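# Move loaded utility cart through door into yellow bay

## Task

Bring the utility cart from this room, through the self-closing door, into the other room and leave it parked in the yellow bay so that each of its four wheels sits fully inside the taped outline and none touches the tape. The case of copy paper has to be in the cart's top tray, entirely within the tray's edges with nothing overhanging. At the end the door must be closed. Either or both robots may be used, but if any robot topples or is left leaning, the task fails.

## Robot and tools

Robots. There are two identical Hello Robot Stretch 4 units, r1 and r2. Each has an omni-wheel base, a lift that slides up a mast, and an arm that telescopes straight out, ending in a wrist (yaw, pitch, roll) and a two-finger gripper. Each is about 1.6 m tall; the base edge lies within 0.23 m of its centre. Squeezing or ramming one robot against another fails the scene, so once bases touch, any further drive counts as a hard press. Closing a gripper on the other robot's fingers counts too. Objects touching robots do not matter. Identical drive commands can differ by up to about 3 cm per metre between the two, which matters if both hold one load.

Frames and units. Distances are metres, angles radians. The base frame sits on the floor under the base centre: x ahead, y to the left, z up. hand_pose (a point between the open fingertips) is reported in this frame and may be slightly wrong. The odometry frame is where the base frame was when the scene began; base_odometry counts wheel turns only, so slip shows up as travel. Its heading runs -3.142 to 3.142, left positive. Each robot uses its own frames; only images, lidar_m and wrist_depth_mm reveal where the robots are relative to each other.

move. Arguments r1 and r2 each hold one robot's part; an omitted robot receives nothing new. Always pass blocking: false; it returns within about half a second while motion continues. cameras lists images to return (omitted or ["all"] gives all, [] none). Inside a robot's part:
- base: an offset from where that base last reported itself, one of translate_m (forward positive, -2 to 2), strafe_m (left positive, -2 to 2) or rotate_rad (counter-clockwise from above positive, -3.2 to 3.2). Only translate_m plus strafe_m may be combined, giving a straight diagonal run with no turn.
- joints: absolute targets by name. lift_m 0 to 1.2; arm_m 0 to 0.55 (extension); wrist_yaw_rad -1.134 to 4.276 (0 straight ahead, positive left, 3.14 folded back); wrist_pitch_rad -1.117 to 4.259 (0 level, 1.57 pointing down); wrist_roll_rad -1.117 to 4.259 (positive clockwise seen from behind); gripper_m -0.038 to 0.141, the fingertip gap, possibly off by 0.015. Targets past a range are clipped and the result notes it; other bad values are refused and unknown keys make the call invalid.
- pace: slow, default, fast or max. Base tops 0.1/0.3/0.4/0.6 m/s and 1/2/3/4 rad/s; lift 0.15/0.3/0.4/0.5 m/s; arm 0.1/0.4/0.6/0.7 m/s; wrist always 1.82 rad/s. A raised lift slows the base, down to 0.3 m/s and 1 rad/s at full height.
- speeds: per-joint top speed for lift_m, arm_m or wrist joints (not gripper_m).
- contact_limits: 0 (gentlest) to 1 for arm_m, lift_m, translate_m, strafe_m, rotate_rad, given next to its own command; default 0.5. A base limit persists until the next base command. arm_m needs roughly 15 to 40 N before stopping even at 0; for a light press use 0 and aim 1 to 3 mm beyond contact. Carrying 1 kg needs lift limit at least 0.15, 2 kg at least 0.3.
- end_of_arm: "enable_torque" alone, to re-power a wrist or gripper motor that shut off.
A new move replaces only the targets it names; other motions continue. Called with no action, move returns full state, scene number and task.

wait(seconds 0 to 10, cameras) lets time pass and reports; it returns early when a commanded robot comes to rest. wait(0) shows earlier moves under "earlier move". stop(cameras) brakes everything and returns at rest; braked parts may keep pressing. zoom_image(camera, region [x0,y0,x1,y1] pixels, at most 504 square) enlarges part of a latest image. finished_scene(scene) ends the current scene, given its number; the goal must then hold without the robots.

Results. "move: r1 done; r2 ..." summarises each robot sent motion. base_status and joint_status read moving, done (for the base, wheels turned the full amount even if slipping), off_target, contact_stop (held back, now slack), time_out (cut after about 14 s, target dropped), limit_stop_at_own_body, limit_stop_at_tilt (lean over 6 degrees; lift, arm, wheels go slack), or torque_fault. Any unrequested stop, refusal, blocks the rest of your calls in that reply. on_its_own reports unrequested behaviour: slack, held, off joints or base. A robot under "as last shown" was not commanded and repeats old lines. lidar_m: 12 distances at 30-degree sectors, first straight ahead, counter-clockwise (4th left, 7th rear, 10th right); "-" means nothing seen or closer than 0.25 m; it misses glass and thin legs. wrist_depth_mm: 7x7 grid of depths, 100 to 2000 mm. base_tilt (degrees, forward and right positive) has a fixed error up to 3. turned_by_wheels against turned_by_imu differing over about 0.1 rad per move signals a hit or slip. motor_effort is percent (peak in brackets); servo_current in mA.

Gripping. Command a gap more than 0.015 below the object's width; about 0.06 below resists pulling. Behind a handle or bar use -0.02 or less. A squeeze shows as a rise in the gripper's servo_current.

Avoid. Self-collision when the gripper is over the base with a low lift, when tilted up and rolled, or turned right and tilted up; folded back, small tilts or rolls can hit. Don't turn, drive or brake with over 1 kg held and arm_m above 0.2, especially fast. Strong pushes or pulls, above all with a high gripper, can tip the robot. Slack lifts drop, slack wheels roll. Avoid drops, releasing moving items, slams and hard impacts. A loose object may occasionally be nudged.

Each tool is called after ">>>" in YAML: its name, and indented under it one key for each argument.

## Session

>>> move:
  blocking: false

Scene clock: 0.00 s.
r1.base_odometry: x=+0.000 y=+0.000 heading=+0.000
r1.turned_by_wheels: +0.000
r1.turned_by_imu: +0.000
r1.base_tilt: forward=-1.6 right=+1.3
r1.lidar_m: 0.96 1.73 2.02 2.40 3.92 1.60 0.85 0.77 0.78 0.89 0.77 0.78
r1.base_status: not commanded
r1.joint_positions: lift_m=+0.124 arm_m=+0.000 wrist_yaw_rad=+3.194 wrist_pitch_rad=+0.002 wrist_roll_rad=+0.000 gripper_m=+0.056
r1.joint_status: not commanded
r1.measured_speeds: all 0
r1.motor_effort: lift_m=+19 arm_m=-4 wheel_0=-2 wheel_1=+1 wheel_2=+0
r1.servo_current: wrist_yaw_rad=59 wrist_pitch_rad=46 wrist_roll_rad=46 gripper_m=39
r1.hand_pose: x=-0.1216 y=+0.0722 z=+0.3019 quat_wxyz=(-0.026, -0.001, +0.000, +1.000) (m; r1's base frame)
r1.wrist_depth_mm: - 135 - - - - - / - 123 135 - - - - / - 121 191 - - - - / 110 136 194 - - - - / 137 - - - 1618 - - / 226 - 190 1098 188 1160 1118 / 224 163 750 798 768 768 759
r2.base_odometry: x=+0.000 y=+0.000 heading=+0.000
r2.turned_by_wheels: +0.000
r2.turned_by_imu: +0.000
r2.base_tilt: forward=-0.6 right=+0.1
r2.lidar_m: 1.29 1.32 1.58 2.33 2.36 2.78 1.41 1.41 2.77 2.39 2.42 1.48
r2.base_status: not commanded
r2.joint_positions: lift_m=+0.200 arm_m=+0.000 wrist_yaw_rad=+3.211 wrist_pitch_rad=+0.001 wrist_roll_rad=+0.000 gripper_m=+0.056
r2.joint_status: not commanded
r2.measured_speeds: all 0
r2.motor_effort: lift_m=+18 arm_m=-4 wheel_0=-1 wheel_1=+1 wheel_2=+1
r2.servo_current: wrist_yaw_rad=46 wrist_pitch_rad=39 wrist_roll_rad=52 gripper_m=52
r2.hand_pose: x=-0.1229 y=+0.0671 z=+0.3779 quat_wxyz=(-0.035, -0.001, +0.000, +0.999) (m; r2's base frame)
r2.wrist_depth_mm: - - 137 - - - - / - - 137 - - - - / - 109 138 - - - - / - 140 175 - - - - / 214 - - - - - - / 213 1281 196 1255 190 1336 1182 / 208 243 866 - - 854 878
pictures: r1_head_camera, r1_head_left_camera, r1_head_right_camera, r1_wrist_camera, r2_head_camera, r2_head_left_camera, r2_head_right_camera, r2_wrist_camera
Images, in order (width x height): r1_head_camera 420x560, r1_head_left_camera 420x672, r1_head_right_camera 420x672, r1_wrist_camera 616x392, r2_head_camera 420x560, r2_head_left_camera 420x672, r2_head_right_camera 420x672, r2_wrist_camera 616x392.

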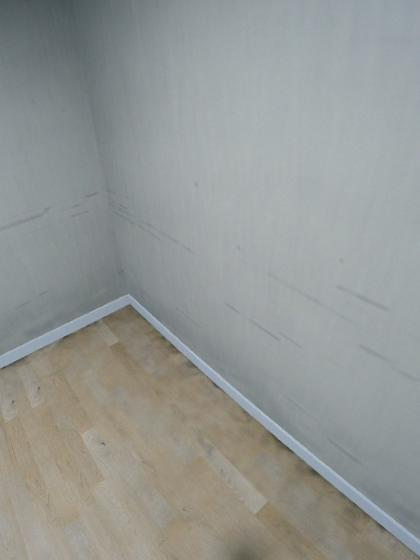

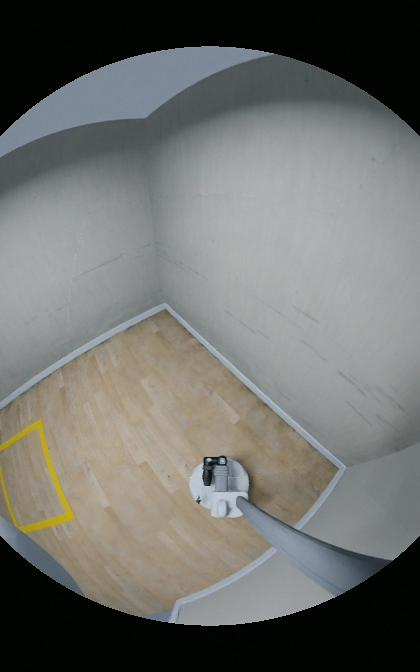

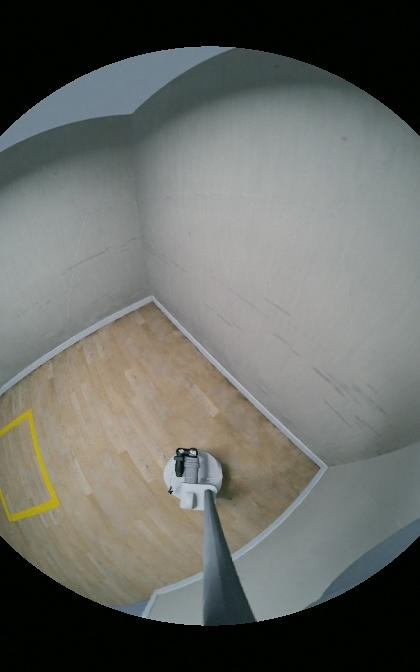

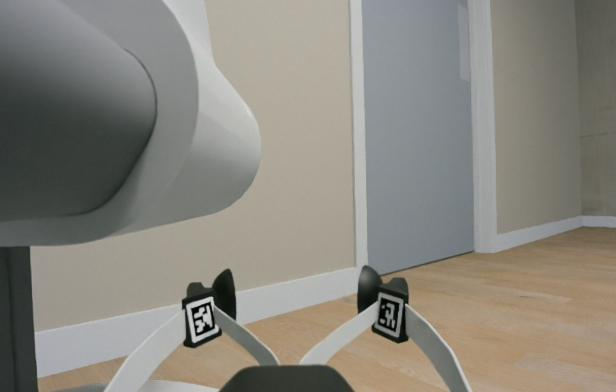

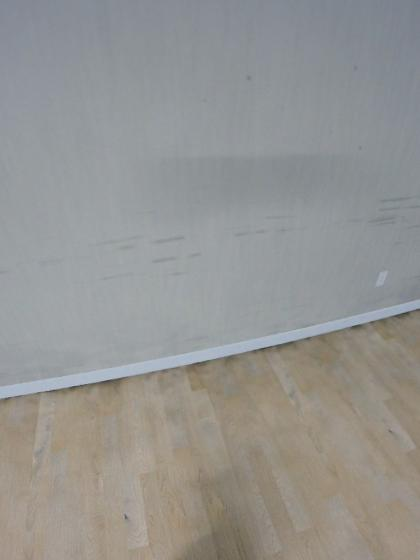

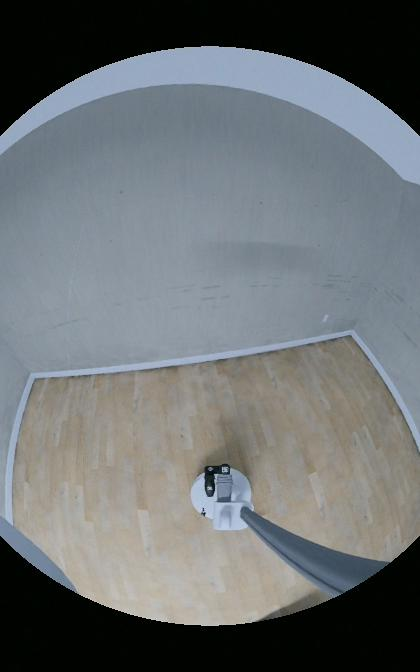

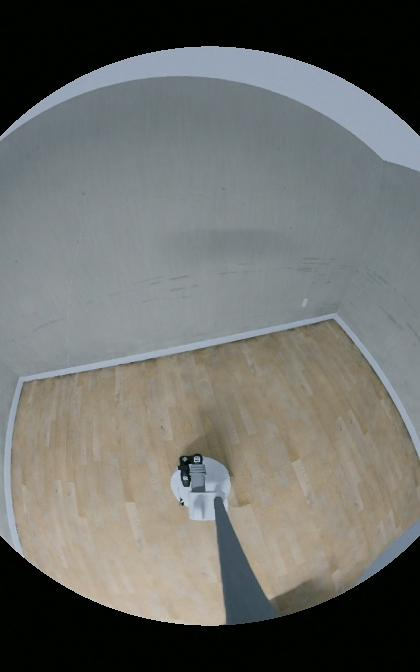

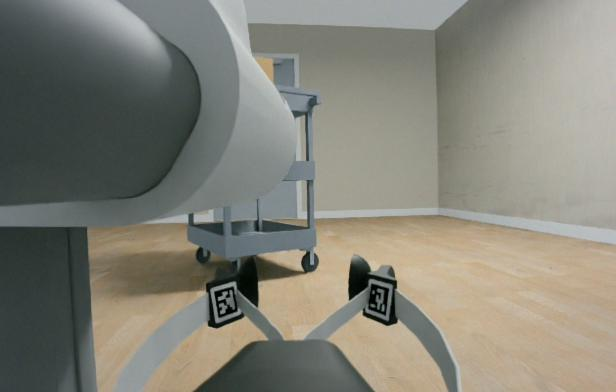

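>>> move:
  blocking: false
  r1: {"base":{"rotate_rad":2.6}}
  r2: {"base":{"rotate_rad":3.14}}
  cameras: []

>>> wait:
  seconds: 3.5
  cameras: []

>>> wait:
  seconds: 1
  cameras: ["r1_head_camera","r1_head_right_camera","r1_head_left_camera","r2_head_camera","r2_head_left_camera","r2_head_right_camera"]

Scene clock: 5.27 s.
move: r1 moving; r2 moving
r1.base_odometry: x=+0.000 y=+0.000 heading=+0.253
r1.turned_by_wheels: +0.253
r1.turned_by_imu: +0.253
r1.base_tilt: forward=-1.6 right=+1.3
r1.lidar_m: 1.15 2.01 2.11 2.98 2.65 1.07 0.80 0.74 0.81 0.80 0.72 0.82
r1.base_status: rotate_rad moving
r1.joint_positions: lift_m=+0.124 arm_m=+0.000 wrist_yaw_rad=+3.194 wrist_pitch_rad=+0.002 wrist_roll_rad=+0.000 gripper_m=+0.056
r1.joint_status: not commanded
r1.measured_speeds: translate_m=+0.000 strafe_m=+0.000 rotate_rad=+0.974 lift_m=+0.000 arm_m=+0.000 wrist_yaw_rad=+0.000 wrist_pitch_rad=+0.000 wrist_roll_rad=+0.000
r1.motor_effort: lift_m=+19(20) arm_m=-4(4) wheel_0=-7(9) wheel_1=-6(7) wheel_2=-6(7)
r1.servo_current: wrist_yaw_rad=46(59) wrist_pitch_rad=39(52) wrist_roll_rad=33(65) gripper_m=39(46)
r1.hand_pose: x=-0.1216 y=+0.0722 z=+0.3019 quat_wxyz=(-0.026, -0.001, +0.000, +1.000)
r1.wrist_depth_mm: - 135 - - - - 1808 / - 123 135 - - - 1808 / - 121 192 - - - 1756 / 111 136 195 - - - 1808 / 137 - - - - - 1756 / 226 - 190 976 188 1118 1138 / 224 152 759 798 778 750 759
r2.base_odometry: x=+0.000 y=+0.000 heading=+0.252
r2.turned_by_wheels: +0.252
r2.turned_by_imu: +0.245
r2.base_tilt: forward=-0.7 right=+0.0
r2.lidar_m: 1.29 1.38 1.94 2.33 2.46 3.37 1.44 3.35 2.49 2.40 1.84 1.36
r2.base_status: rotate_rad moving
r2.joint_positions: lift_m=+0.200 arm_m=+0.000 wrist_yaw_rad=+3.211 wrist_pitch_rad=+0.001 wrist_roll_rad=+0.000 gripper_m=+0.056
r2.joint_status: not commanded
r2.measured_speeds: translate_m=+0.002 strafe_m=+0.000 rotate_rad=+0.977 lift_m=+0.000 arm_m=+0.000 wrist_yaw_rad=+0.000 wrist_pitch_rad=+0.000 wrist_roll_rad=+0.000
r2.motor_effort: lift_m=+18(18) arm_m=-4(4) wheel_0=-4(9) wheel_1=-10(10) wheel_2=-10(11)
r2.servo_current: wrist_yaw_rad=52(52) wrist_pitch_rad=46(46) wrist_roll_rad=52(65) gripper_m=46(52)
r2.hand_pose: x=-0.1229 y=+0.0671 z=+0.3779 quat_wxyz=(-0.035, -0.001, +0.000, +0.999)
r2.wrist_depth_mm: - - 137 - - - - / - - 137 1756 - - - / - 109 138 286 - - - / - 140 176 - - - - / 214 - - - - - - / 213 1281 196 1308 190 1336 1182 / 208 242 878 - - 854 878

Scene clock: 7.37 s.
earlier move: r1 done; r2 moving
r1.base_odometry: x=+0.000 y=+0.000 heading=+2.600
r1.turned_by_wheels: +2.347
r1.turned_by_imu: +2.360
r1.base_tilt: forward=-1.6 right=+1.3
r1.lidar_m: 1.66 0.87 0.75 0.75 0.87 0.77 0.77 0.91 1.64 2.03 2.39 3.92
r1.base_status: done
r1.joint_positions: lift_m=+0.124 arm_m=+0.000 wrist_yaw_rad=+3.194 wrist_pitch_rad=+0.002 wrist_roll_rad=+0.000 gripper_m=+0.056
r1.joint_status: not commanded
r1.measured_speeds: all 0
r1.motor_effort: lift_m=+20(20) arm_m=-4(4) wheel_0=-2(10) wheel_1=-1(9) wheel_2=+0(8)
r1.servo_current: wrist_yaw_rad=39(65) wrist_pitch_rad=39(52) wrist_roll_rad=59(65) gripper_m=39(52)
r1.hand_pose: x=-0.1216 y=+0.0722 z=+0.3019 quat_wxyz=(-0.026, -0.001, +0.000, +1.000)
r1.wrist_depth_mm: - 135 - - - - - / - 123 135 - - - - / - 121 191 - - - - / 111 135 194 - - - - / 137 - - - - - - / 227 - 190 - 187 - - / 750 759 759 153 741 683 750
r2.base_odometry: x=+0.000 y=+0.000 heading=+3.139
r2.turned_by_wheels: +2.887
r2.turned_by_imu: +2.810
r2.base_tilt: forward=-0.6 right=+0.1
r2.lidar_m: 1.42 1.38 2.77 2.36 2.43 1.53 1.31 1.31 1.54 2.33 2.32 2.75
r2.base_status: rotate_rad moving
r2.joint_positions: lift_m=+0.200 arm_m=+0.000 wrist_yaw_rad=+3.211 wrist_pitch_rad=+0.001 wrist_roll_rad=+0.000 gripper_m=+0.056
r2.joint_status: not commanded
r2.measured_speeds: all 0
r2.motor_effort: lift_m=+18(18) arm_m=-4(4) wheel_0=-1(10) wheel_1=-3(10) wheel_2=-5(13)
r2.servo_current: wrist_yaw_rad=46(52) wrist_pitch_rad=46(46) wrist_roll_rad=59(65) gripper_m=46(52)
r2.hand_pose: x=-0.1228 y=+0.0671 z=+0.3779 quat_wxyz=(-0.035, -0.001, +0.000, +0.999)
r2.wrist_depth_mm: - - 137 - - - - / - 107 137 - - - - / - 113 138 236 - - - / - 140 164 - - - - / 216 - - - - - - / 212 1205 193 1182 190 1308 1205 / 211 246 866 - - 842 878
wait: 2.10 of 3.5 s (r1 has come to rest)

Scene clock: 7.63 s.
earlier move: r2 done
r1.base_odometry: x=+0.000 y=+0.000 heading=+2.600
r1.turned_by_wheels: +0.000
r1.turned_by_imu: +0.000
r1.base_tilt: forward=-1.5 right=+1.3
r1.lidar_m: 1.65 0.88 0.76 0.76 0.91 0.76 0.77 0.94 1.66 2.05 2.40 3.90
r1.base_status: done
r1.joint_positions: lift_m=+0.124 arm_m=+0.000 wrist_yaw_rad=+3.194 wrist_pitch_rad=+0.002 wrist_roll_rad=+0.000 gripper_m=+0.056
r1.joint_status: not commanded
r1.measured_speeds: all 0
r1.motor_effort: lift_m=+19(20) arm_m=-4(4) wheel_0=-1(10) wheel_1=-1(9) wheel_2=+0(8)
r1.servo_current: wrist_yaw_rad=39(65) wrist_pitch_rad=46(52) wrist_roll_rad=39(65) gripper_m=39(52)
r1.hand_pose: x=-0.1216 y=+0.0722 z=+0.3019 quat_wxyz=(-0.026, -0.001, +0.000, +1.000)
r1.wrist_depth_mm: - 135 - - - - - / - 123 135 - - - - / - 121 191 - - - - / 111 136 193 - - - - / 137 - - - - - - / 226 - 190 - 187 - - / 741 750 759 153 732 676 750
r2.base_odometry: x=+0.000 y=+0.000 heading=+3.139
r2.turned_by_wheels: +0.000
r2.turned_by_imu: +0.000
r2.base_tilt: forward=-0.7 right=+0.0
r2.lidar_m: 1.44 1.39 2.82 2.39 2.41 1.53 1.30 1.29 1.54 2.34 2.33 2.74
r2.base_status: done
r2.joint_positions: lift_m=+0.200 arm_m=+0.000 wrist_yaw_rad=+3.211 wrist_pitch_rad=+0.001 wrist_roll_rad=+0.000 gripper_m=+0.056
r2.joint_status: not commanded
r2.measured_speeds: all 0
r2.motor_effort: lift_m=+18(18) arm_m=-4(4) wheel_0=-3(10) wheel_1=-3(10) wheel_2=-5(13)
r2.servo_current: wrist_yaw_rad=52(52) wrist_pitch_rad=39(46) wrist_roll_rad=46(65) gripper_m=52(52)
r2.hand_pose: x=-0.1228 y=+0.0671 z=+0.3779 quat_wxyz=(-0.035, -0.001, +0.000, +0.999)
r2.wrist_depth_mm: - - 137 - - - - / - 107 137 - - - - / - 110 138 236 - - - / - 140 165 - - - - / 216 - - - - - - / 213 1205 193 1160 190 1336 1182 / 211 245 891 - - 854 866
wait: 0.27 of 1 s (r2 has come to rest)
pictures: r1_head_camera, r1_head_left_camera, r1_head_right_camera, r2_head_camera, r2_head_left_camera, r2_head_right_camera
Images, in order (width x height): r1_head_camera 420x560, r1_head_left_camera 420x672, r1_head_right_camera 420x672, r2_head_camera 420x560, r2_head_left_camera 420x672, r2_head_right_camera 420x672.

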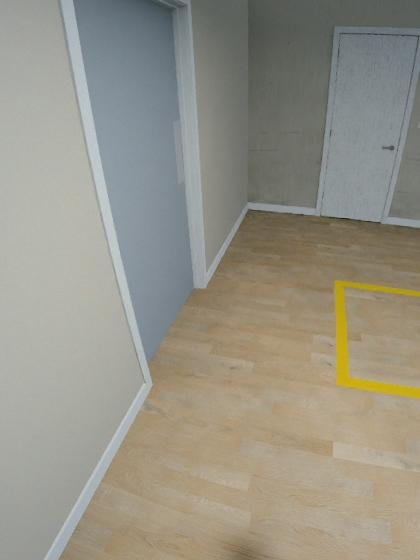

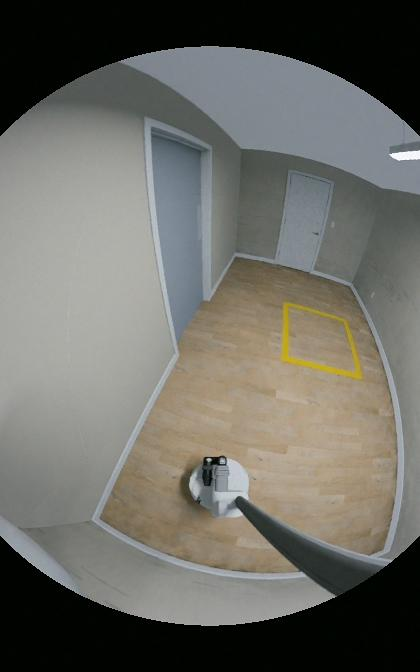

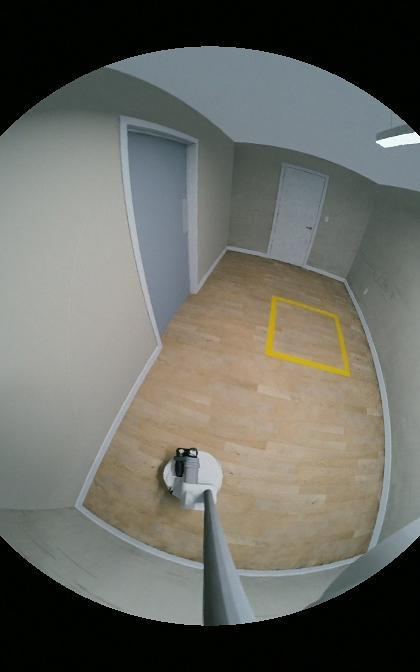

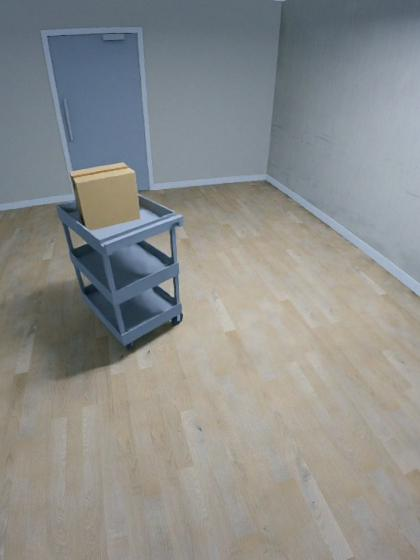

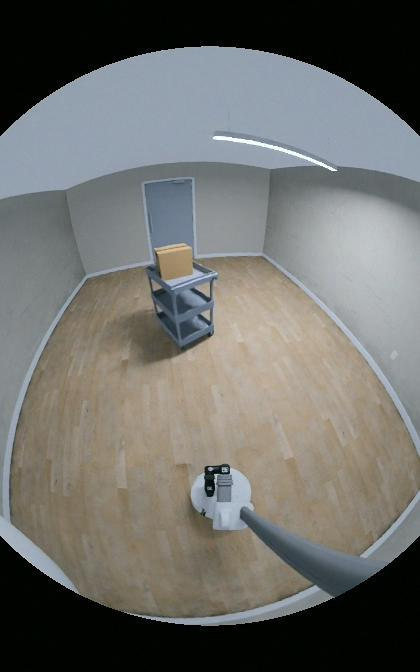

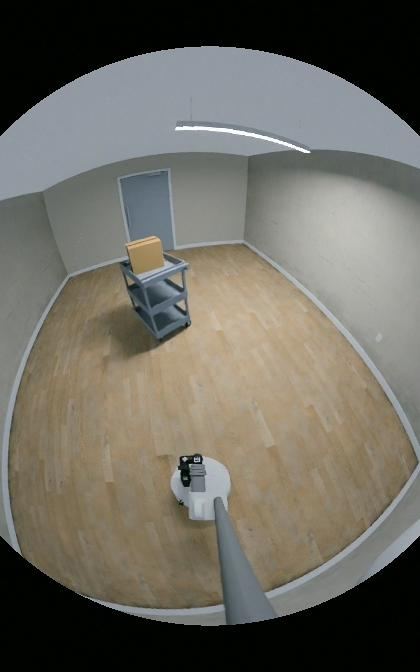

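>>> zoom_image:
  camera: "r2_head_camera"
  region: [30, 150, 210, 360]

Scaled by 2.400 (camera's finer frame: 1200x1600).

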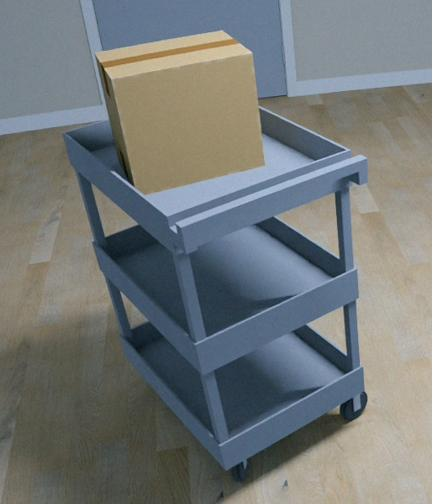

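>>> move:
  blocking: false
  r1: {"base":{"translate_m":1.66,"strafe_m":-0.35},"joints":{"lift_m":0.3},"pace":"fast"}
  r2: {"base":{"translate_m":0.9,"strafe_m":-0.28},"joints":{"lift_m":0.679}}
  cameras: []

>>> wait:
  seconds: 5
  cameras: []

>>> wait:
  seconds: 3
  cameras: []

>>> wait:
  seconds: 1
  cameras: []

>>> move:
  blocking: false
  r1: {"base":{"rotate_rad":1.29}}
  r2: {"base":{"rotate_rad":0.72},"joints":{"wrist_yaw_rad":0,"wrist_pitch_rad":0,"wrist_roll_rad":1.57,"gripper_m":0.135}}
  cameras: []

>>> wait:
  seconds: 2
  cameras: []

>>> wait:
  seconds: 2
  cameras: ["r1_head_camera","r1_head_left_camera","r1_head_right_camera","r2_head_camera","r2_wrist_camera"]

Scene clock: 61.73 s.
move: r1 moving; r2 moving
r1.base_odometry: x=-0.038 y=+0.035 heading=+2.600
r1.turned_by_wheels: +0.000
r1.turned_by_imu: +0.000
r1.base_tilt: forward=-1.6 right=+1.3
r1.lidar_m: 1.67 0.87 0.74 0.75 0.89 0.83 0.82 0.99 1.78 2.04 2.38 3.86
r1.base_status: translate_m moving; strafe_m moving
r1.joint_positions: lift_m=+0.187 arm_m=+0.000 wrist_yaw_rad=+3.194 wrist_pitch_rad=+0.002 wrist_roll_rad=+0.000 gripper_m=+0.056
r1.joint_status: lift_m moving
r1.measured_speeds: translate_m=+0.195 strafe_m=-0.041 rotate_rad=+0.000 lift_m=+0.244 arm_m=+0.000 wrist_yaw_rad=+0.000 wrist_pitch_rad=+0.000 wrist_roll_rad=+0.000
r1.motor_effort: lift_m=+26(27) arm_m=-4(4) wheel_0=+9(10) wheel_1=+5(7) wheel_2=-11(12)
r1.servo_current: wrist_yaw_rad=78(78) wrist_pitch_rad=39(46) wrist_roll_rad=39(52) gripper_m=39(46)
r1.hand_pose: x=-0.1216 y=+0.0722 z=+0.3649 quat_wxyz=(-0.026, -0.001, +0.000, +1.000)
r1.wrist_depth_mm: - 134 - - - - - / - 122 134 - - - - / - 125 159 - - - - / 108 135 194 - - - - / 137 - - - - - - / 220 - 190 - 189 - - / 866 866 854 143 788 - -
r2.base_odometry: x=-0.031 y=+0.010 heading=+3.139
r2.turned_by_wheels: +0.000
r2.turned_by_imu: +0.001
r2.base_tilt: forward=-0.7 right=+0.1
r2.lidar_m: 1.39 1.34 2.78 2.41 2.44 1.58 1.33 1.33 1.57 2.33 2.33 2.74
r2.base_status: translate_m moving; strafe_m moving
r2.joint_positions: lift_m=+0.238 arm_m=+0.000 wrist_yaw_rad=+3.211 wrist_pitch_rad=+0.001 wrist_roll_rad=+0.000 gripper_m=+0.056
r2.joint_status: lift_m moving
r2.measured_speeds: translate_m=+0.121 strafe_m=-0.038 rotate_rad=-0.001 lift_m=+0.146 arm_m=+0.000 wrist_yaw_rad=+0.000 wrist_pitch_rad=+0.000 wrist_roll_rad=+0.000
r2.motor_effort: lift_m=+23(24) arm_m=-4(4) wheel_0=+7(11) wheel_1=+6(6) wheel_2=-13(13)
r2.servo_current: wrist_yaw_rad=39(52) wrist_pitch_rad=39(46) wrist_roll_rad=33(52) gripper_m=46(52)
r2.hand_pose: x=-0.1228 y=+0.0671 z=+0.4157 quat_wxyz=(-0.035, -0.001, +0.000, +0.999)
r2.wrist_depth_mm: - - 137 - - - - / - 107 137 - - - - / - 110 138 235 - - - / - 140 165 - - - - / 216 - - - - - - / 213 1281 193 1160 190 1336 1281 / 211 244 1008 - - 931 931

Scene clock: 65.80 s.
earlier move: r1 moving; r2 done
r1.base_odometry: x=-1.179 y=+1.097 heading=+2.600
r1.turned_by_wheels: +0.000
r1.turned_by_imu: -0.001
r1.base_tilt: forward=-1.6 right=+1.3
r1.lidar_m: 1.28 0.80 0.73 0.70 0.83 1.38 2.39 2.48 2.15 2.14 2.51 2.33
r1.base_status: translate_m moving; strafe_m moving
r1.joint_positions: lift_m=+0.300 arm_m=+0.000 wrist_yaw_rad=+3.194 wrist_pitch_rad=+0.002 wrist_roll_rad=+0.000 gripper_m=+0.056
r1.joint_status: all done
r1.measured_speeds: translate_m=+0.265 strafe_m=-0.055 rotate_rad=+0.001 lift_m=+0.000 arm_m=+0.000 wrist_yaw_rad=+0.000 wrist_pitch_rad=+0.000 wrist_roll_rad=+0.000
r1.motor_effort: lift_m=+24(27) arm_m=-4(4) wheel_0=+3(12) wheel_1=+3(7) wheel_2=+1(13)
r1.servo_current: wrist_yaw_rad=59(78) wrist_pitch_rad=39(52) wrist_roll_rad=46(72) gripper_m=46(52)
r1.hand_pose: x=-0.1216 y=+0.0722 z=+0.4772 quat_wxyz=(-0.026, -0.001, +0.000, +1.000)
r1.wrist_depth_mm: - 135 - - - - - / - 122 135 - - - - / - 125 158 - - - - / 108 135 211 - - - - / 213 - - - - - - / 1464 1756 194 1756 187 1756 1464 / 1138 1118 1118 153 1160 1118 1205
r2.base_odometry: x=-0.899 y=+0.282 heading=+3.139
r2.turned_by_wheels: +0.000
r2.turned_by_imu: +0.001
r2.base_tilt: forward=-0.7 right=+0.1
r2.lidar_m: 3.67 0.76 0.77 2.88 2.88 2.48 2.09 2.11 2.15 1.82 1.83 2.15
r2.base_status: done
r2.joint_positions: lift_m=+0.679 arm_m=+0.000 wrist_yaw_rad=+3.211 wrist_pitch_rad=+0.001 wrist_roll_rad=+0.000 gripper_m=+0.056
r2.joint_status: all done
r2.measured_speeds: all 0
r2.motor_effort: lift_m=+21(26) arm_m=-4(4) wheel_0=+2(13) wheel_1=+3(7) wheel_2=-4(13)
r2.servo_current: wrist_yaw_rad=52(52) wrist_pitch_rad=33(46) wrist_roll_rad=39(59) gripper_m=52(59)
r2.hand_pose: x=-0.1228 y=+0.0671 z=+0.8567 quat_wxyz=(-0.035, -0.001, +0.000, +0.999)
r2.wrist_depth_mm: - - 137 - - - - / - 107 137 - - - - / - 111 138 - - - - / - 140 179 - - - - / 216 - - - - - - / 213 - 196 - 191 - - / 211 245 1983 - - 1921 1863
wait: 4.07 of 5 s (r2 has come to rest)

Scene clock: 66.73 s.
earlier move: r1 done
r1.base_odometry: x=-1.242 y=+1.156 heading=+2.600
r1.turned_by_wheels: +0.000
r1.turned_by_imu: +0.000
r1.base_tilt: forward=-1.6 right=+1.3
r1.lidar_m: 1.33 0.75 0.70 0.70 0.86 1.35 2.46 2.49 2.15 2.14 2.49 2.25
r1.base_status: done
r1.joint_positions: lift_m=+0.300 arm_m=+0.000 wrist_yaw_rad=+3.194 wrist_pitch_rad=+0.002 wrist_roll_rad=+0.000 gripper_m=+0.056
r1.joint_status: all done
r1.measured_speeds: all 0
r1.motor_effort: lift_m=+24(27) arm_m=-4(4) wheel_0=-1(12) wheel_1=+2(7) wheel_2=+2(13)
r1.servo_current: wrist_yaw_rad=46(78) wrist_pitch_rad=46(52) wrist_roll_rad=33(72) gripper_m=39(52)
r1.hand_pose: x=-0.1216 y=+0.0722 z=+0.4772 quat_wxyz=(-0.026, -0.001, +0.000, +1.000)
r1.wrist_depth_mm: - 135 - - - - - / - 124 146 - - - - / - 121 192 - - - - / 110 135 207 - - - - / 216 - - - - - - / 1464 1756 194 1756 187 1661 1464 / 1138 1138 1138 154 1160 1118 1182
r2.base_odometry: x=-0.899 y=+0.282 heading=+3.139
r2.turned_by_wheels: +0.000
r2.turned_by_imu: +0.000
r2.base_tilt: forward=-0.7 right=+0.1
r2.lidar_m: 3.69 0.75 0.78 2.87 2.89 2.47 2.10 2.11 2.13 1.85 1.85 2.17
r2.base_status: done
r2.joint_positions: lift_m=+0.679 arm_m=+0.000 wrist_yaw_rad=+3.211 wrist_pitch_rad=+0.001 wrist_roll_rad=+0.000 gripper_m=+0.056
r2.joint_status: all done
r2.measured_speeds: all 0
r2.motor_effort: lift_m=+21(26) arm_m=-4(4) wheel_0=+2(13) wheel_1=+3(7) wheel_2=-4(13)
r2.servo_current: wrist_yaw_rad=33(65) wrist_pitch_rad=39(46) wrist_roll_rad=59(59) gripper_m=46(59)
r2.hand_pose: x=-0.1228 y=+0.0671 z=+0.8567 quat_wxyz=(-0.035, -0.001, +0.000, +0.999)
r2.wrist_depth_mm: - - 137 - - - - / - 107 137 - - - - / - 110 138 - - - - / - 140 178 - - - - / 216 - - - - - - / 213 - 195 - 191 - - / 211 244 1921 - - 1863 1756
wait: 0.93 of 3 s (r1 has come to rest)

Scene clock: 67.73 s.
r1.base_odometry: x=-1.242 y=+1.156 heading=+2.600
r1.turned_by_wheels: +0.000
r1.turned_by_imu: +0.000
r1.base_tilt: forward=-1.6 right=+1.2
r1.lidar_m: 1.30 0.75 0.70 0.71 0.87 1.36 2.48 2.47 2.15 2.15 2.55 2.25
r1.base_status: done
r1.joint_positions: lift_m=+0.300 arm_m=+0.000 wrist_yaw_rad=+3.194 wrist_pitch_rad=+0.002 wrist_roll_rad=+0.000 gripper_m=+0.056
r1.joint_status: all done
r1.measured_speeds: all 0
r1.motor_effort: lift_m=+24(27) arm_m=-4(4) wheel_0=-1(12) wheel_1=+2(7) wheel_2=+2(13)
r1.servo_current: wrist_yaw_rad=46(78) wrist_pitch_rad=46(52) wrist_roll_rad=39(72) gripper_m=46(52)
r1.hand_pose: x=-0.1216 y=+0.0722 z=+0.4772 quat_wxyz=(-0.026, -0.001, +0.000, +1.000)
r1.wrist_depth_mm: - 135 - - - - - / - 124 146 - - - - / - 121 191 - - - - / 110 136 206 - - - - / 216 - - - - - - / 1499 1808 193 1808 187 1756 1499 / 1138 1098 1098 153 1182 1098 1182
r2.base_odometry: x=-0.899 y=+0.282 heading=+3.139
r2.turned_by_wheels: +0.000
r2.turned_by_imu: +0.000
r2.base_tilt: forward=-0.7 right=+0.1
r2.lidar_m: 3.69 0.77 0.78 2.88 2.86 2.47 2.10 2.11 2.14 1.82 1.85 2.15
r2.base_status: done
r2.joint_positions: lift_m=+0.679 arm_m=+0.000 wrist_yaw_rad=+3.211 wrist_pitch_rad=+0.001 wrist_roll_rad=+0.000 gripper_m=+0.056
r2.joint_status: all done
r2.measured_speeds: all 0
r2.motor_effort: lift_m=+21(26) arm_m=-4(4) wheel_0=+2(13) wheel_1=+3(7) wheel_2=-4(13)
r2.servo_current: wrist_yaw_rad=39(65) wrist_pitch_rad=39(46) wrist_roll_rad=46(59) gripper_m=46(59)
r2.hand_pose: x=-0.1228 y=+0.0671 z=+0.8567 quat_wxyz=(-0.035, -0.001, +0.000, +0.999)
r2.wrist_depth_mm: - - 137 - - - - / - 107 137 - - - - / - 111 138 - - - - / - 140 179 - - - - / 216 - - - - - - / 213 - 196 - 191 - - / 211 244 1921 - - 1863 1808
wait: 1.00 s; at rest by 0.27 s

Scene clock: 68.23 s.
move: r1 moving; r2 moving
r1.base_odometry: x=-1.242 y=+1.156 heading=+2.852
r1.turned_by_wheels: +0.252
r1.turned_by_imu: +0.253
r1.base_tilt: forward=-1.6 right=+1.3
r1.lidar_m: 0.95 0.75 0.71 0.75 0.91 2.45 2.56 2.22 2.15 2.25 2.32 2.24
r1.base_status: rotate_rad moving
r1.joint_positions: lift_m=+0.300 arm_m=+0.000 wrist_yaw_rad=+3.194 wrist_pitch_rad=+0.002 wrist_roll_rad=+0.000 gripper_m=+0.056
r1.joint_status: not commanded
r1.measured_speeds: translate_m=+0.000 strafe_m=+0.000 rotate_rad=+0.975 lift_m=+0.000 arm_m=+0.000 wrist_yaw_rad=+0.000 wrist_pitch_rad=+0.000 wrist_roll_rad=+0.000
r1.motor_effort: lift_m=+24(24) arm_m=-4(4) wheel_0=-6(8) wheel_1=-5(8) wheel_2=-9(9)
r1.servo_current: wrist_yaw_rad=39(65) wrist_pitch_rad=46(52) wrist_roll_rad=59(65) gripper_m=39(46)
r1.hand_pose: x=-0.1216 y=+0.0722 z=+0.4772 quat_wxyz=(-0.026, -0.001, +0.000, +1.000)
r1.wrist_depth_mm: - 135 - - - - - / - 123 146 - - - - / - 121 192 - - - - / 111 136 206 - - - - / 216 - - - - - - / 1499 1808 193 1756 187 1708 1618 / 1118 1118 1138 154 1182 1138 1182
r2.base_odometry: x=-0.899 y=+0.282 heading=-2.892
r2.turned_by_wheels: +0.252
r2.turned_by_imu: +0.245
r2.base_tilt: forward=-0.7 right=+0.1
r2.lidar_m: 0.77 0.76 3.00 2.86 3.01 2.18 2.11 2.19 1.93 1.83 1.93 2.65
r2.base_status: rotate_rad moving
r2.joint_positions: lift_m=+0.679 arm_m=+0.000 wrist_yaw_rad=+2.649 wrist_pitch_rad=+0.001 wrist_roll_rad=+0.588 gripper_m=+0.075
r2.joint_status: wrist_yaw_rad moving; wrist_pitch_rad moving; wrist_roll_rad moving; gripper_m moving
r2.measured_speeds: translate_m=+0.000 strafe_m=-0.002 rotate_rad=+0.970 lift_m=+0.000 arm_m=+0.000 wrist_yaw_rad=-1.743 wrist_pitch_rad=+0.000 wrist_roll_rad=+1.820
r2.motor_effort: lift_m=+21(21) arm_m=-4(4) wheel_0=-8(8) wheel_1=-9(10) wheel_2=-10(11)
r2.servo_current: wrist_yaw_rad=85(163) wrist_pitch_rad=20(52) wrist_roll_rad=65(98) gripper_m=91(91)
r2.hand_pose: x=-0.0418 y=+0.2135 z=+0.8567 quat_wxyz=(+0.234, +0.070, +0.281, +0.928)
r2.wrist_depth_mm: - - - - - - - / - - - - - - - / - - - - - - - / - - - - - - - / - - - - - - 1661 / 248 - 190 - 189 1661 1336 / - 139 - - 1618 1336 1138

Scene clock: 69.63 s.
earlier move: r1 done; r2 moving
r1.base_odometry: x=-1.242 y=+1.156 heading=-2.394
r1.turned_by_wheels: +1.037
r1.turned_by_imu: +1.043
r1.base_tilt: forward=-1.6 right=+1.3
r1.lidar_m: 0.71 0.76 0.89 2.42 2.56 2.22 2.13 2.23 2.37 2.27 0.95 0.75
r1.base_status: done
r1.joint_positions: lift_m=+0.300 arm_m=+0.000 wrist_yaw_rad=+3.194 wrist_pitch_rad=+0.002 wrist_roll_rad=+0.000 gripper_m=+0.056
r1.joint_status: not commanded
r1.measured_speeds: all 0
r1.motor_effort: lift_m=+23(24) arm_m=-4(4) wheel_0=-3(10) wheel_1=-1(9) wheel_2=-1(9)
r1.servo_current: wrist_yaw_rad=46(65) wrist_pitch_rad=39(52) wrist_roll_rad=46(65) gripper_m=39(46)
r1.hand_pose: x=-0.1216 y=+0.0722 z=+0.4772 quat_wxyz=(-0.026, -0.001, +0.000, +1.000)
r1.wrist_depth_mm: - 135 - - - - - / - 123 146 - - - - / - 121 192 - - - - / 110 136 206 - - - - / 216 - - - - - - / 1464 1756 193 1756 188 1708 1618 / 1098 1118 1118 153 1098 1118 1182
r2.base_odometry: x=-0.899 y=+0.282 heading=-2.425
r2.turned_by_wheels: +0.468
r2.turned_by_imu: +0.456
r2.base_tilt: forward=-0.6 right=+0.1
r2.lidar_m: 0.77 0.82 2.86 2.98 2.24 2.11 2.17 1.98 1.83 1.90 2.50 0.80
r2.base_status: done
r2.joint_positions: lift_m=+0.679 arm_m=+0.000 wrist_yaw_rad=+0.221 wrist_pitch_rad=+0.001 wrist_roll_rad=+1.568 gripper_m=+0.135
r2.joint_status: wrist_yaw_rad moving; wrist_pitch_rad moving; wrist_roll_rad moving; the others done
r2.measured_speeds: translate_m=+0.000 strafe_m=+0.000 rotate_rad=+0.000 lift_m=+0.000 arm_m=+0.000 wrist_yaw_rad=-1.736 wrist_pitch_rad=+0.000 wrist_roll_rad=+0.000
r2.motor_effort: lift_m=+21(21) arm_m=-4(5) wheel_0=-2(8) wheel_1=-3(10) wheel_2=-2(12)
r2.servo_current: wrist_yaw_rad=65(163) wrist_pitch_rad=59(65) wrist_roll_rad=33(98) gripper_m=46(117)
r2.hand_pose: x=+0.4715 y=-0.0220 z=+0.8567 quat_wxyz=(+0.704, +0.702, +0.078, +0.078)
r2.wrist_depth_mm: - - - 525 - 1336 525 / - - - 544 - 539 539 / - - 788 559 - 564 564 / - - 854 591 - 591 - / - - - 621 - 621 1205 / - - 217 640 198 634 1205 / - - - - - 1863 1182
wait: 1.40 of 2 s (r1 has come to rest)

Scene clock: 70.17 s.
earlier move: r2 done
r1.base_odometry: x=-1.242 y=+1.156 heading=-2.394
r1.turned_by_wheels: +0.000
r1.turned_by_imu: +0.000
r1.base_tilt: forward=-1.6 right=+1.3
r1.lidar_m: 0.71 0.74 0.91 2.45 2.55 2.23 2.12 2.23 2.36 2.25 0.96 0.76
r1.base_status: done
r1.joint_positions: lift_m=+0.300 arm_m=+0.000 wrist_yaw_rad=+3.194 wrist_pitch_rad=+0.002 wrist_roll_rad=+0.000 gripper_m=+0.056
r1.joint_status: not commanded
r1.measured_speeds: all 0
r1.motor_effort: lift_m=+23(24) arm_m=-4(4) wheel_0=-3(10) wheel_1=-1(9) wheel_2=-1(9)
r1.servo_current: wrist_yaw_rad=52(65) wrist_pitch_rad=39(52) wrist_roll_rad=39(65) gripper_m=39(46)
r1.hand_pose: x=-0.1216 y=+0.0722 z=+0.4772 quat_wxyz=(-0.026, -0.001, +0.000, +1.000)
r1.wrist_depth_mm: - 135 - - - - - / - 123 146 - - - - / - 121 191 - - - - / 110 135 206 - - - - / 215 - - - - - - / 1464 1808 193 1808 187 1661 1618 / 1138 1118 1138 153 1118 1118 1205
r2.base_odometry: x=-0.899 y=+0.282 heading=-2.425
r2.turned_by_wheels: +0.000
r2.turned_by_imu: +0.000
r2.base_tilt: forward=-0.7 right=+0.1
r2.lidar_m: 0.74 0.80 2.85 2.97 2.22 2.10 2.17 1.98 1.84 1.91 2.52 0.79
r2.base_status: done
r2.joint_positions: lift_m=+0.679 arm_m=+0.000 wrist_yaw_rad=+0.003 wrist_pitch_rad=+0.001 wrist_roll_rad=+1.568 gripper_m=+0.135
r2.joint_status: all done
r2.measured_speeds: all 0
r2.motor_effort: lift_m=+21(21) arm_m=-4(5) wheel_0=-2(8) wheel_1=-3(10) wheel_2=-2(12)
r2.servo_current: wrist_yaw_rad=52(163) wrist_pitch_rad=39(65) wrist_roll_rad=59(98) gripper_m=52(117)
r2.hand_pose: x=+0.4596 y=-0.0866 z=+0.8567 quat_wxyz=(+0.708, +0.706, +0.001, +0.001)
r2.wrist_depth_mm: - - - - - 1661 1160 / - - - - - 1708 1182 / - - - - - 1464 1138 / - - - 603 - 603 - / - - 831 603 - 603 - / - - 854 603 196 609 - / - - - - - - 1138
wait: 0.53 of 2 s (r2 has come to rest)
Images, in order (width x height): r1_head_camera 420x560, r1_head_left_camera 420x672, r1_head_right_camera 420x672, r2_head_camera 420x560, r2_wrist_camera 616x392.

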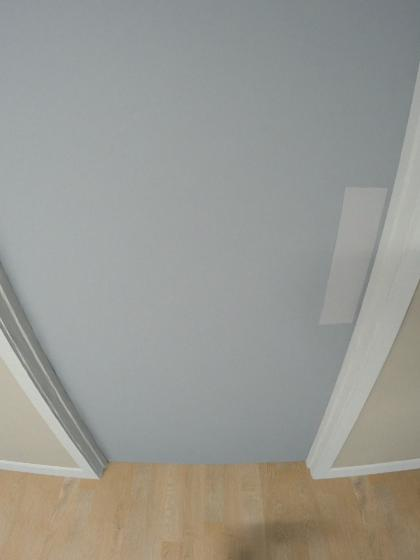

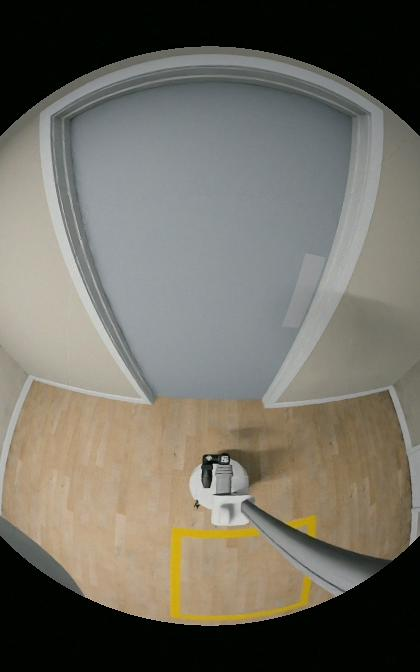

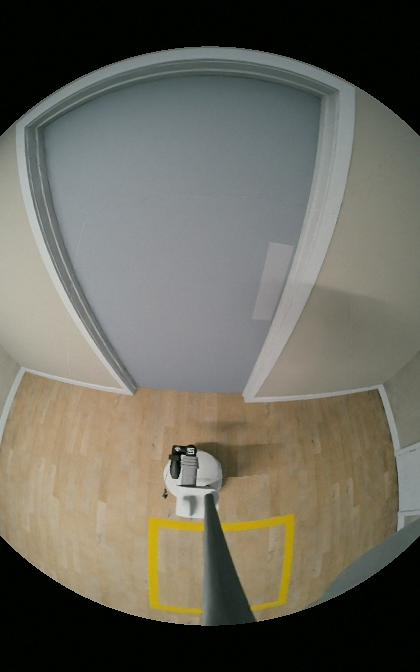

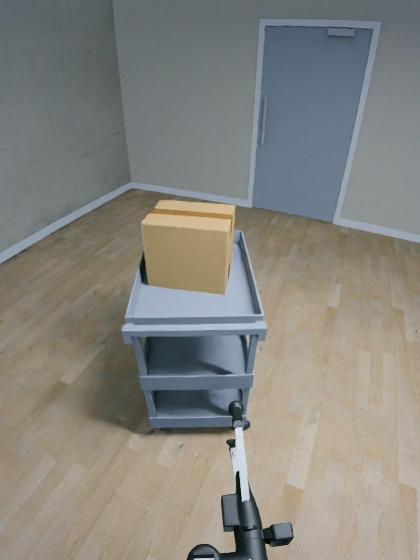

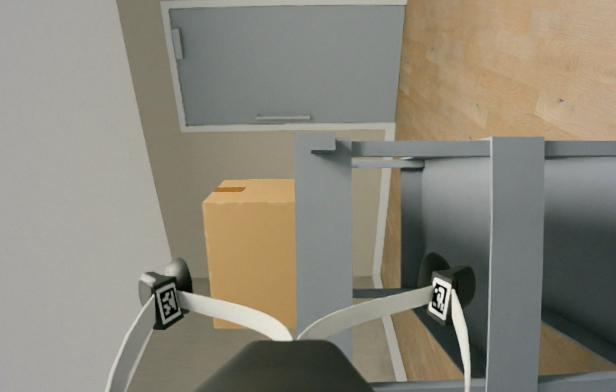

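>>> move:
  blocking: false
  r1: {"base":{"translate_m":0.2,"strafe_m":-0.12}}
  r2: {"base":{"translate_m":0.2,"strafe_m":0.12}}
  cameras: []

>>> zoom_image:
  camera: "r2_head_camera"
  region: [100, 180, 290, 380]

>>> wait:
  seconds: 2
  cameras: []

>>> move:
  blocking: false
  r1: {"base":{"translate_m":0.95},"contact_limits":{"translate_m":1.0},"pace":"slow"}
  r2: {"base":{"translate_m":0.15}}
  cameras: []

>>> wait:
  seconds: 2.5
  cameras: ["r2_wrist_camera","r2_head_camera"]

Scene clock: 89.70 s.
move: r1 moving; r2 moving
r1.base_odometry: x=-1.277 y=+1.148 heading=-2.394
r1.turned_by_wheels: +0.000
r1.turned_by_imu: -0.001
r1.base_tilt: forward=-1.6 right=+1.3
r1.lidar_m: 0.68 0.73 0.86 2.34 2.58 2.25 2.16 2.25 2.36 2.24 0.90 0.71
r1.base_status: translate_m moving; strafe_m moving
r1.joint_positions: lift_m=+0.300 arm_m=+0.000 wrist_yaw_rad=+3.194 wrist_pitch_rad=+0.002 wrist_roll_rad=+0.000 gripper_m=+0.056
r1.joint_status: not commanded
r1.measured_speeds: translate_m=+0.119 strafe_m=-0.073 rotate_rad=-0.007 lift_m=+0.000 arm_m=+0.000 wrist_yaw_rad=+0.000 wrist_pitch_rad=+0.000 wrist_roll_rad=+0.000
r1.motor_effort: lift_m=+23(23) arm_m=-4(4) wheel_0=+11(11) wheel_1=-3(5) wheel_2=-10(10)
r1.servo_current: wrist_yaw_rad=59(65) wrist_pitch_rad=39(46) wrist_roll_rad=46(52) gripper_m=39(46)
r1.hand_pose: x=-0.1216 y=+0.0722 z=+0.4772 quat_wxyz=(-0.026, -0.001, +0.000, +1.000)
r1.wrist_depth_mm: - 135 - - - - - / - 123 146 - - - - / - 121 191 - - - - / 110 136 206 - - - - / 216 - - - - - - / 1499 1808 194 1863 187 1708 1618 / 1118 1118 1118 153 1078 1118 1138
r2.base_odometry: x=-0.910 y=+0.248 heading=-2.425
r2.turned_by_wheels: +0.000
r2.turned_by_imu: +0.000
r2.base_tilt: forward=-0.7 right=+0.1
r2.lidar_m: 0.73 0.81 2.84 2.92 2.25 2.13 2.19 1.98 1.87 1.92 2.56 0.79
r2.base_status: translate_m moving; strafe_m moving
r2.joint_positions: lift_m=+0.679 arm_m=+0.000 wrist_yaw_rad=+0.003 wrist_pitch_rad=+0.001 wrist_roll_rad=+1.568 gripper_m=+0.135
r2.joint_status: not commanded
r2.measured_speeds: translate_m=+0.120 strafe_m=+0.070 rotate_rad=+0.007 lift_m=+0.000 arm_m=+0.000 wrist_yaw_rad=+0.000 wrist_pitch_rad=+0.000 wrist_roll_rad=+0.000
r2.motor_effort: lift_m=+21(21) arm_m=-4(4) wheel_0=-5(7) wheel_1=+10(11) wheel_2=-13(13)
r2.servo_current: wrist_yaw_rad=46(52) wrist_pitch_rad=46(46) wrist_roll_rad=46(59) gripper_m=52(52)
r2.hand_pose: x=+0.4596 y=-0.0866 z=+0.8567 quat_wxyz=(+0.708, +0.706, +0.001, +0.001)
r2.wrist_depth_mm: - - - - - 1661 1182 / - - - - - 1661 1182 / - - - 574 - 1397 931 / - - 891 574 - 569 574 / - - 788 574 - 574 574 / - - 820 574 197 580 580 / - - - - - 585 1060

Scaled by 2.520 (camera's finer frame: 1200x1600).

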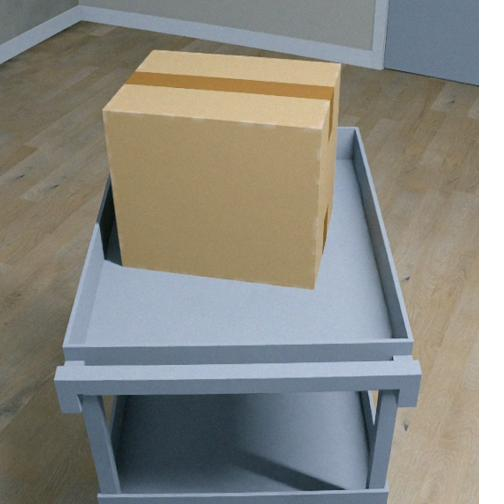

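Scene clock: 91.30 s.
earlier move: r1 done; r2 done
r1.base_odometry: x=-1.470 y=+1.107 heading=-2.394
r1.turned_by_wheels: +0.000
r1.turned_by_imu: +0.000
r1.base_tilt: forward=-1.6 right=+1.3
r1.lidar_m: 0.50 0.54 0.75 1.74 2.68 2.45 2.30 2.46 2.23 1.94 0.67 0.53
r1.base_status: done
r1.joint_positions: lift_m=+0.300 arm_m=+0.000 wrist_yaw_rad=+3.194 wrist_pitch_rad=+0.002 wrist_roll_rad=+0.000 gripper_m=+0.056
r1.joint_status: not commanded
r1.measured_speeds: all 0
r1.motor_effort: lift_m=+23(23) arm_m=-4(4) wheel_0=+2(12) wheel_1=-4(5) wheel_2=+0(10)
r1.servo_current: wrist_yaw_rad=59(65) wrist_pitch_rad=52(52) wrist_roll_rad=52(65) gripper_m=33(46)
r1.hand_pose: x=-0.1216 y=+0.0722 z=+0.4772 quat_wxyz=(-0.026, -0.001, +0.000, +1.000)
r1.wrist_depth_mm: - 135 - - - - - / - 124 146 - - - - / - 121 191 - - - - / 110 136 206 - - - - / 216 - - - - - - / 1464 1756 194 1708 187 1708 1618 / 1118 1118 1118 153 1160 1160 1205
r2.base_odometry: x=-0.971 y=+0.060 heading=-2.425
r2.turned_by_wheels: +0.000
r2.turned_by_imu: +0.000
r2.base_tilt: forward=-0.7 right=+0.1
r2.lidar_m: 0.57 2.85 2.68 2.74 2.39 2.24 2.31 2.17 2.04 2.08 2.75 0.58
r2.base_status: done
r2.joint_positions: lift_m=+0.679 arm_m=+0.000 wrist_yaw_rad=+0.003 wrist_pitch_rad=+0.001 wrist_roll_rad=+1.568 gripper_m=+0.135
r2.joint_status: not commanded
r2.measured_speeds: all 0
r2.motor_effort: lift_m=+21(21) arm_m=-4(4) wheel_0=-4(8) wheel_1=+1(12) wheel_2=-3(13)
r2.servo_current: wrist_yaw_rad=33(59) wrist_pitch_rad=39(46) wrist_roll_rad=52(59) gripper_m=52(59)
r2.hand_pose: x=+0.4596 y=-0.0867 z=+0.8567 quat_wxyz=(+0.708, +0.706, +0.001, +0.001)
r2.wrist_depth_mm: - - - 394 399 399 399 / - - - 397 - 931 - / - - 603 399 991 - - / - - 621 402 1008 - - / - - 634 402 404 - - / - - 654 343 407 185 - / - - - - - 1756 424
wait: 1.60 of 2 s (r1 and r2 have come to rest)

Scene clock: 91.80 s.
move: r1 moving; r2 moving
r1.base_odometry: x=-1.479 y=+1.099 heading=-2.393
r1.turned_by_wheels: +0.000
r1.turned_by_imu: +0.000
r1.base_tilt: forward=-1.6 right=+1.3
r1.lidar_m: 0.49 0.54 0.73 1.70 2.67 2.45 2.33 2.45 2.23 1.88 0.65 0.51
r1.base_status: translate_m moving
r1.joint_positions: lift_m=+0.300 arm_m=+0.000 wrist_yaw_rad=+3.194 wrist_pitch_rad=+0.002 wrist_roll_rad=+0.000 gripper_m=+0.056
r1.joint_status: not commanded
r1.measured_speeds: translate_m=+0.048 strafe_m=+0.000 rotate_rad=-0.002 lift_m=+0.000 arm_m=+0.000 wrist_yaw_rad=+0.000 wrist_pitch_rad=+0.000 wrist_roll_rad=+0.000
r1.motor_effort: lift_m=+23(23) arm_m=-4(4) wheel_0=+6(8) wheel_1=+4(6) wheel_2=-6(6)
r1.servo_current: wrist_yaw_rad=46(59) wrist_pitch_rad=46(52) wrist_roll_rad=46(59) gripper_m=46(46)
r1.contact_limits: translate_m 1
r1.hand_pose: x=-0.1216 y=+0.0722 z=+0.4772 quat_wxyz=(-0.026, -0.001, +0.000, +1.000)
r1.wrist_depth_mm: - 135 - - - - - / - 123 146 - - - - / - 121 191 - - - - / 110 136 207 - - - - / 216 - - - - - - / 1464 1808 193 1756 188 1708 1576 / 1098 1118 1118 153 1160 1160 1182
r2.base_odometry: x=-0.995 y=+0.040 heading=-2.425
r2.turned_by_wheels: +0.000
r2.turned_by_imu: +0.000
r2.base_tilt: forward=-0.7 right=+0.1
r2.lidar_m: 0.51 2.81 2.68 2.71 2.40 2.27 2.34 2.19 2.04 2.13 2.78 0.56
r2.base_status: translate_m moving
r2.joint_positions: lift_m=+0.679 arm_m=+0.000 wrist_yaw_rad=+0.003 wrist_pitch_rad=+0.001 wrist_roll_rad=+1.568 gripper_m=+0.135
r2.joint_status: not commanded
r2.measured_speeds: translate_m=+0.123 strafe_m=+0.001 rotate_rad=-0.002 lift_m=+0.000 arm_m=+0.000 wrist_yaw_rad=+0.000 wrist_pitch_rad=+0.000 wrist_roll_rad=+0.000
r2.motor_effort: lift_m=+21(21) arm_m=-4(4) wheel_0=+6(11) wheel_1=+8(8) wheel_2=-12(13)
r2.servo_current: wrist_yaw_rad=46(59) wrist_pitch_rad=33(46) wrist_roll_rad=33(59) gripper_m=59(59)
r2.hand_pose: x=+0.4596 y=-0.0867 z=+0.8567 quat_wxyz=(+0.708, +0.706, +0.001, +0.001)
r2.wrist_depth_mm: - - - 368 375 512 373 / - - - 370 - 891 - / - - 580 373 - - - / - - 591 375 - - - / - - 615 377 377 - - / - - 634 320 377 186 - / - - - - - 1808 496

Scene clock: 93.13 s.
earlier move: r1 moving; r2 done
r1.base_odometry: x=-1.568 y=+1.017 heading=-2.394
r1.turned_by_wheels: +0.000
r1.turned_by_imu: +0.000
r1.base_tilt: forward=-1.6 right=+1.2
r1.lidar_m: 0.37 0.39 0.56 1.24 2.64 2.60 2.46 2.59 2.23 1.39 0.46 0.40
r1.base_status: translate_m moving
r1.joint_positions: lift_m=+0.300 arm_m=+0.000 wrist_yaw_rad=+3.194 wrist_pitch_rad=+0.002 wrist_roll_rad=+0.000 gripper_m=+0.056
r1.joint_status: not commanded
r1.measured_speeds: translate_m=+0.099 strafe_m=+0.001 rotate_rad=+0.000 lift_m=+0.000 arm_m=+0.000 wrist_yaw_rad=+0.000 wrist_pitch_rad=+0.000 wrist_roll_rad=+0.000
r1.motor_effort: lift_m=+23(23) arm_m=-4(4) wheel_0=+4(8) wheel_1=+2(6) wheel_2=-4(7)
r1.servo_current: wrist_yaw_rad=59(72) wrist_pitch_rad=46(52) wrist_roll_rad=59(65) gripper_m=39(52)
r1.contact_limits: translate_m 1
r1.hand_pose: x=-0.1216 y=+0.0722 z=+0.4772 quat_wxyz=(-0.026, -0.001, +0.000, +1.000)
r1.wrist_depth_mm: - 135 - - - - - / - 124 146 - - - - / - 121 191 - - - - / 111 136 207 - - - - / 216 - - - - - - / 1464 1808 193 1756 187 1661 1661 / 1118 1118 1118 153 1160 1118 1182
r2.base_odometry: x=-1.084 y=-0.038 heading=-2.425
r2.turned_by_wheels: +0.000
r2.turned_by_imu: +0.000
r2.base_tilt: forward=-0.7 right=+0.1
r2.lidar_m: 0.40 2.78 2.62 2.70 2.52 2.36 2.44 2.22 2.12 2.14 2.84 0.43
r2.base_status: done
r2.joint_positions: lift_m=+0.679 arm_m=+0.000 wrist_yaw_rad=+0.003 wrist_pitch_rad=+0.001 wrist_roll_rad=+1.568 gripper_m=+0.135
r2.joint_status: not commanded
r2.measured_speeds: all 0
r2.motor_effort: lift_m=+21(21) arm_m=-4(4) wheel_0=+3(11) wheel_1=+4(8) wheel_2=-4(14)
r2.servo_current: wrist_yaw_rad=52(59) wrist_pitch_rad=46(52) wrist_roll_rad=46(59) gripper_m=59(59)
r2.hand_pose: x=+0.4596 y=-0.0867 z=+0.8567 quat_wxyz=(+0.708, +0.706, +0.001, +0.001)
r2.wrist_depth_mm: - - - 189 247 1661 496 / - - - 190 250 809 - / - 455 449 191 251 842 - / - - 469 251 252 842 - / - - 488 253 255 842 - / - - 500 195 198 186 - / - - - - - 1863 496
wait: 1.33 of 2.5 s (r2 has come to rest)
pictures: r2_head_camera, r2_wrist_camera
Images, in order (width x height): r2_head_camera 420x560, r2_wrist_camera 616x392.

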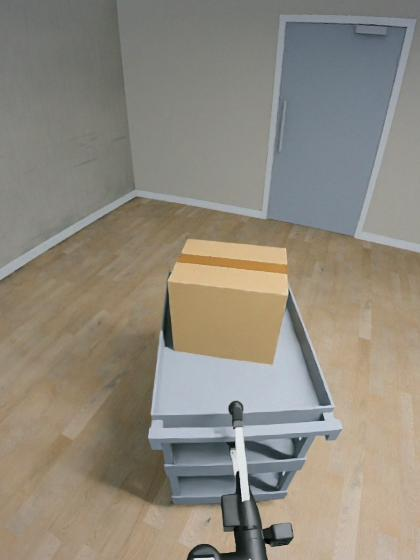

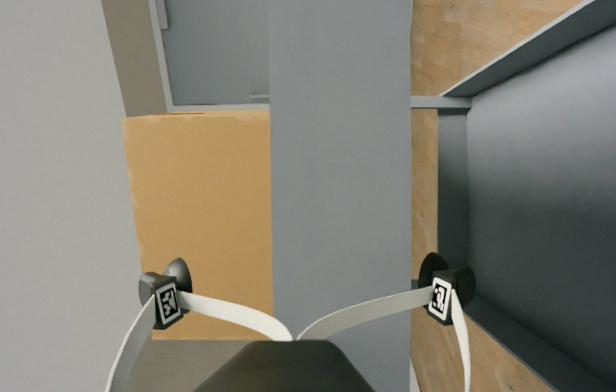

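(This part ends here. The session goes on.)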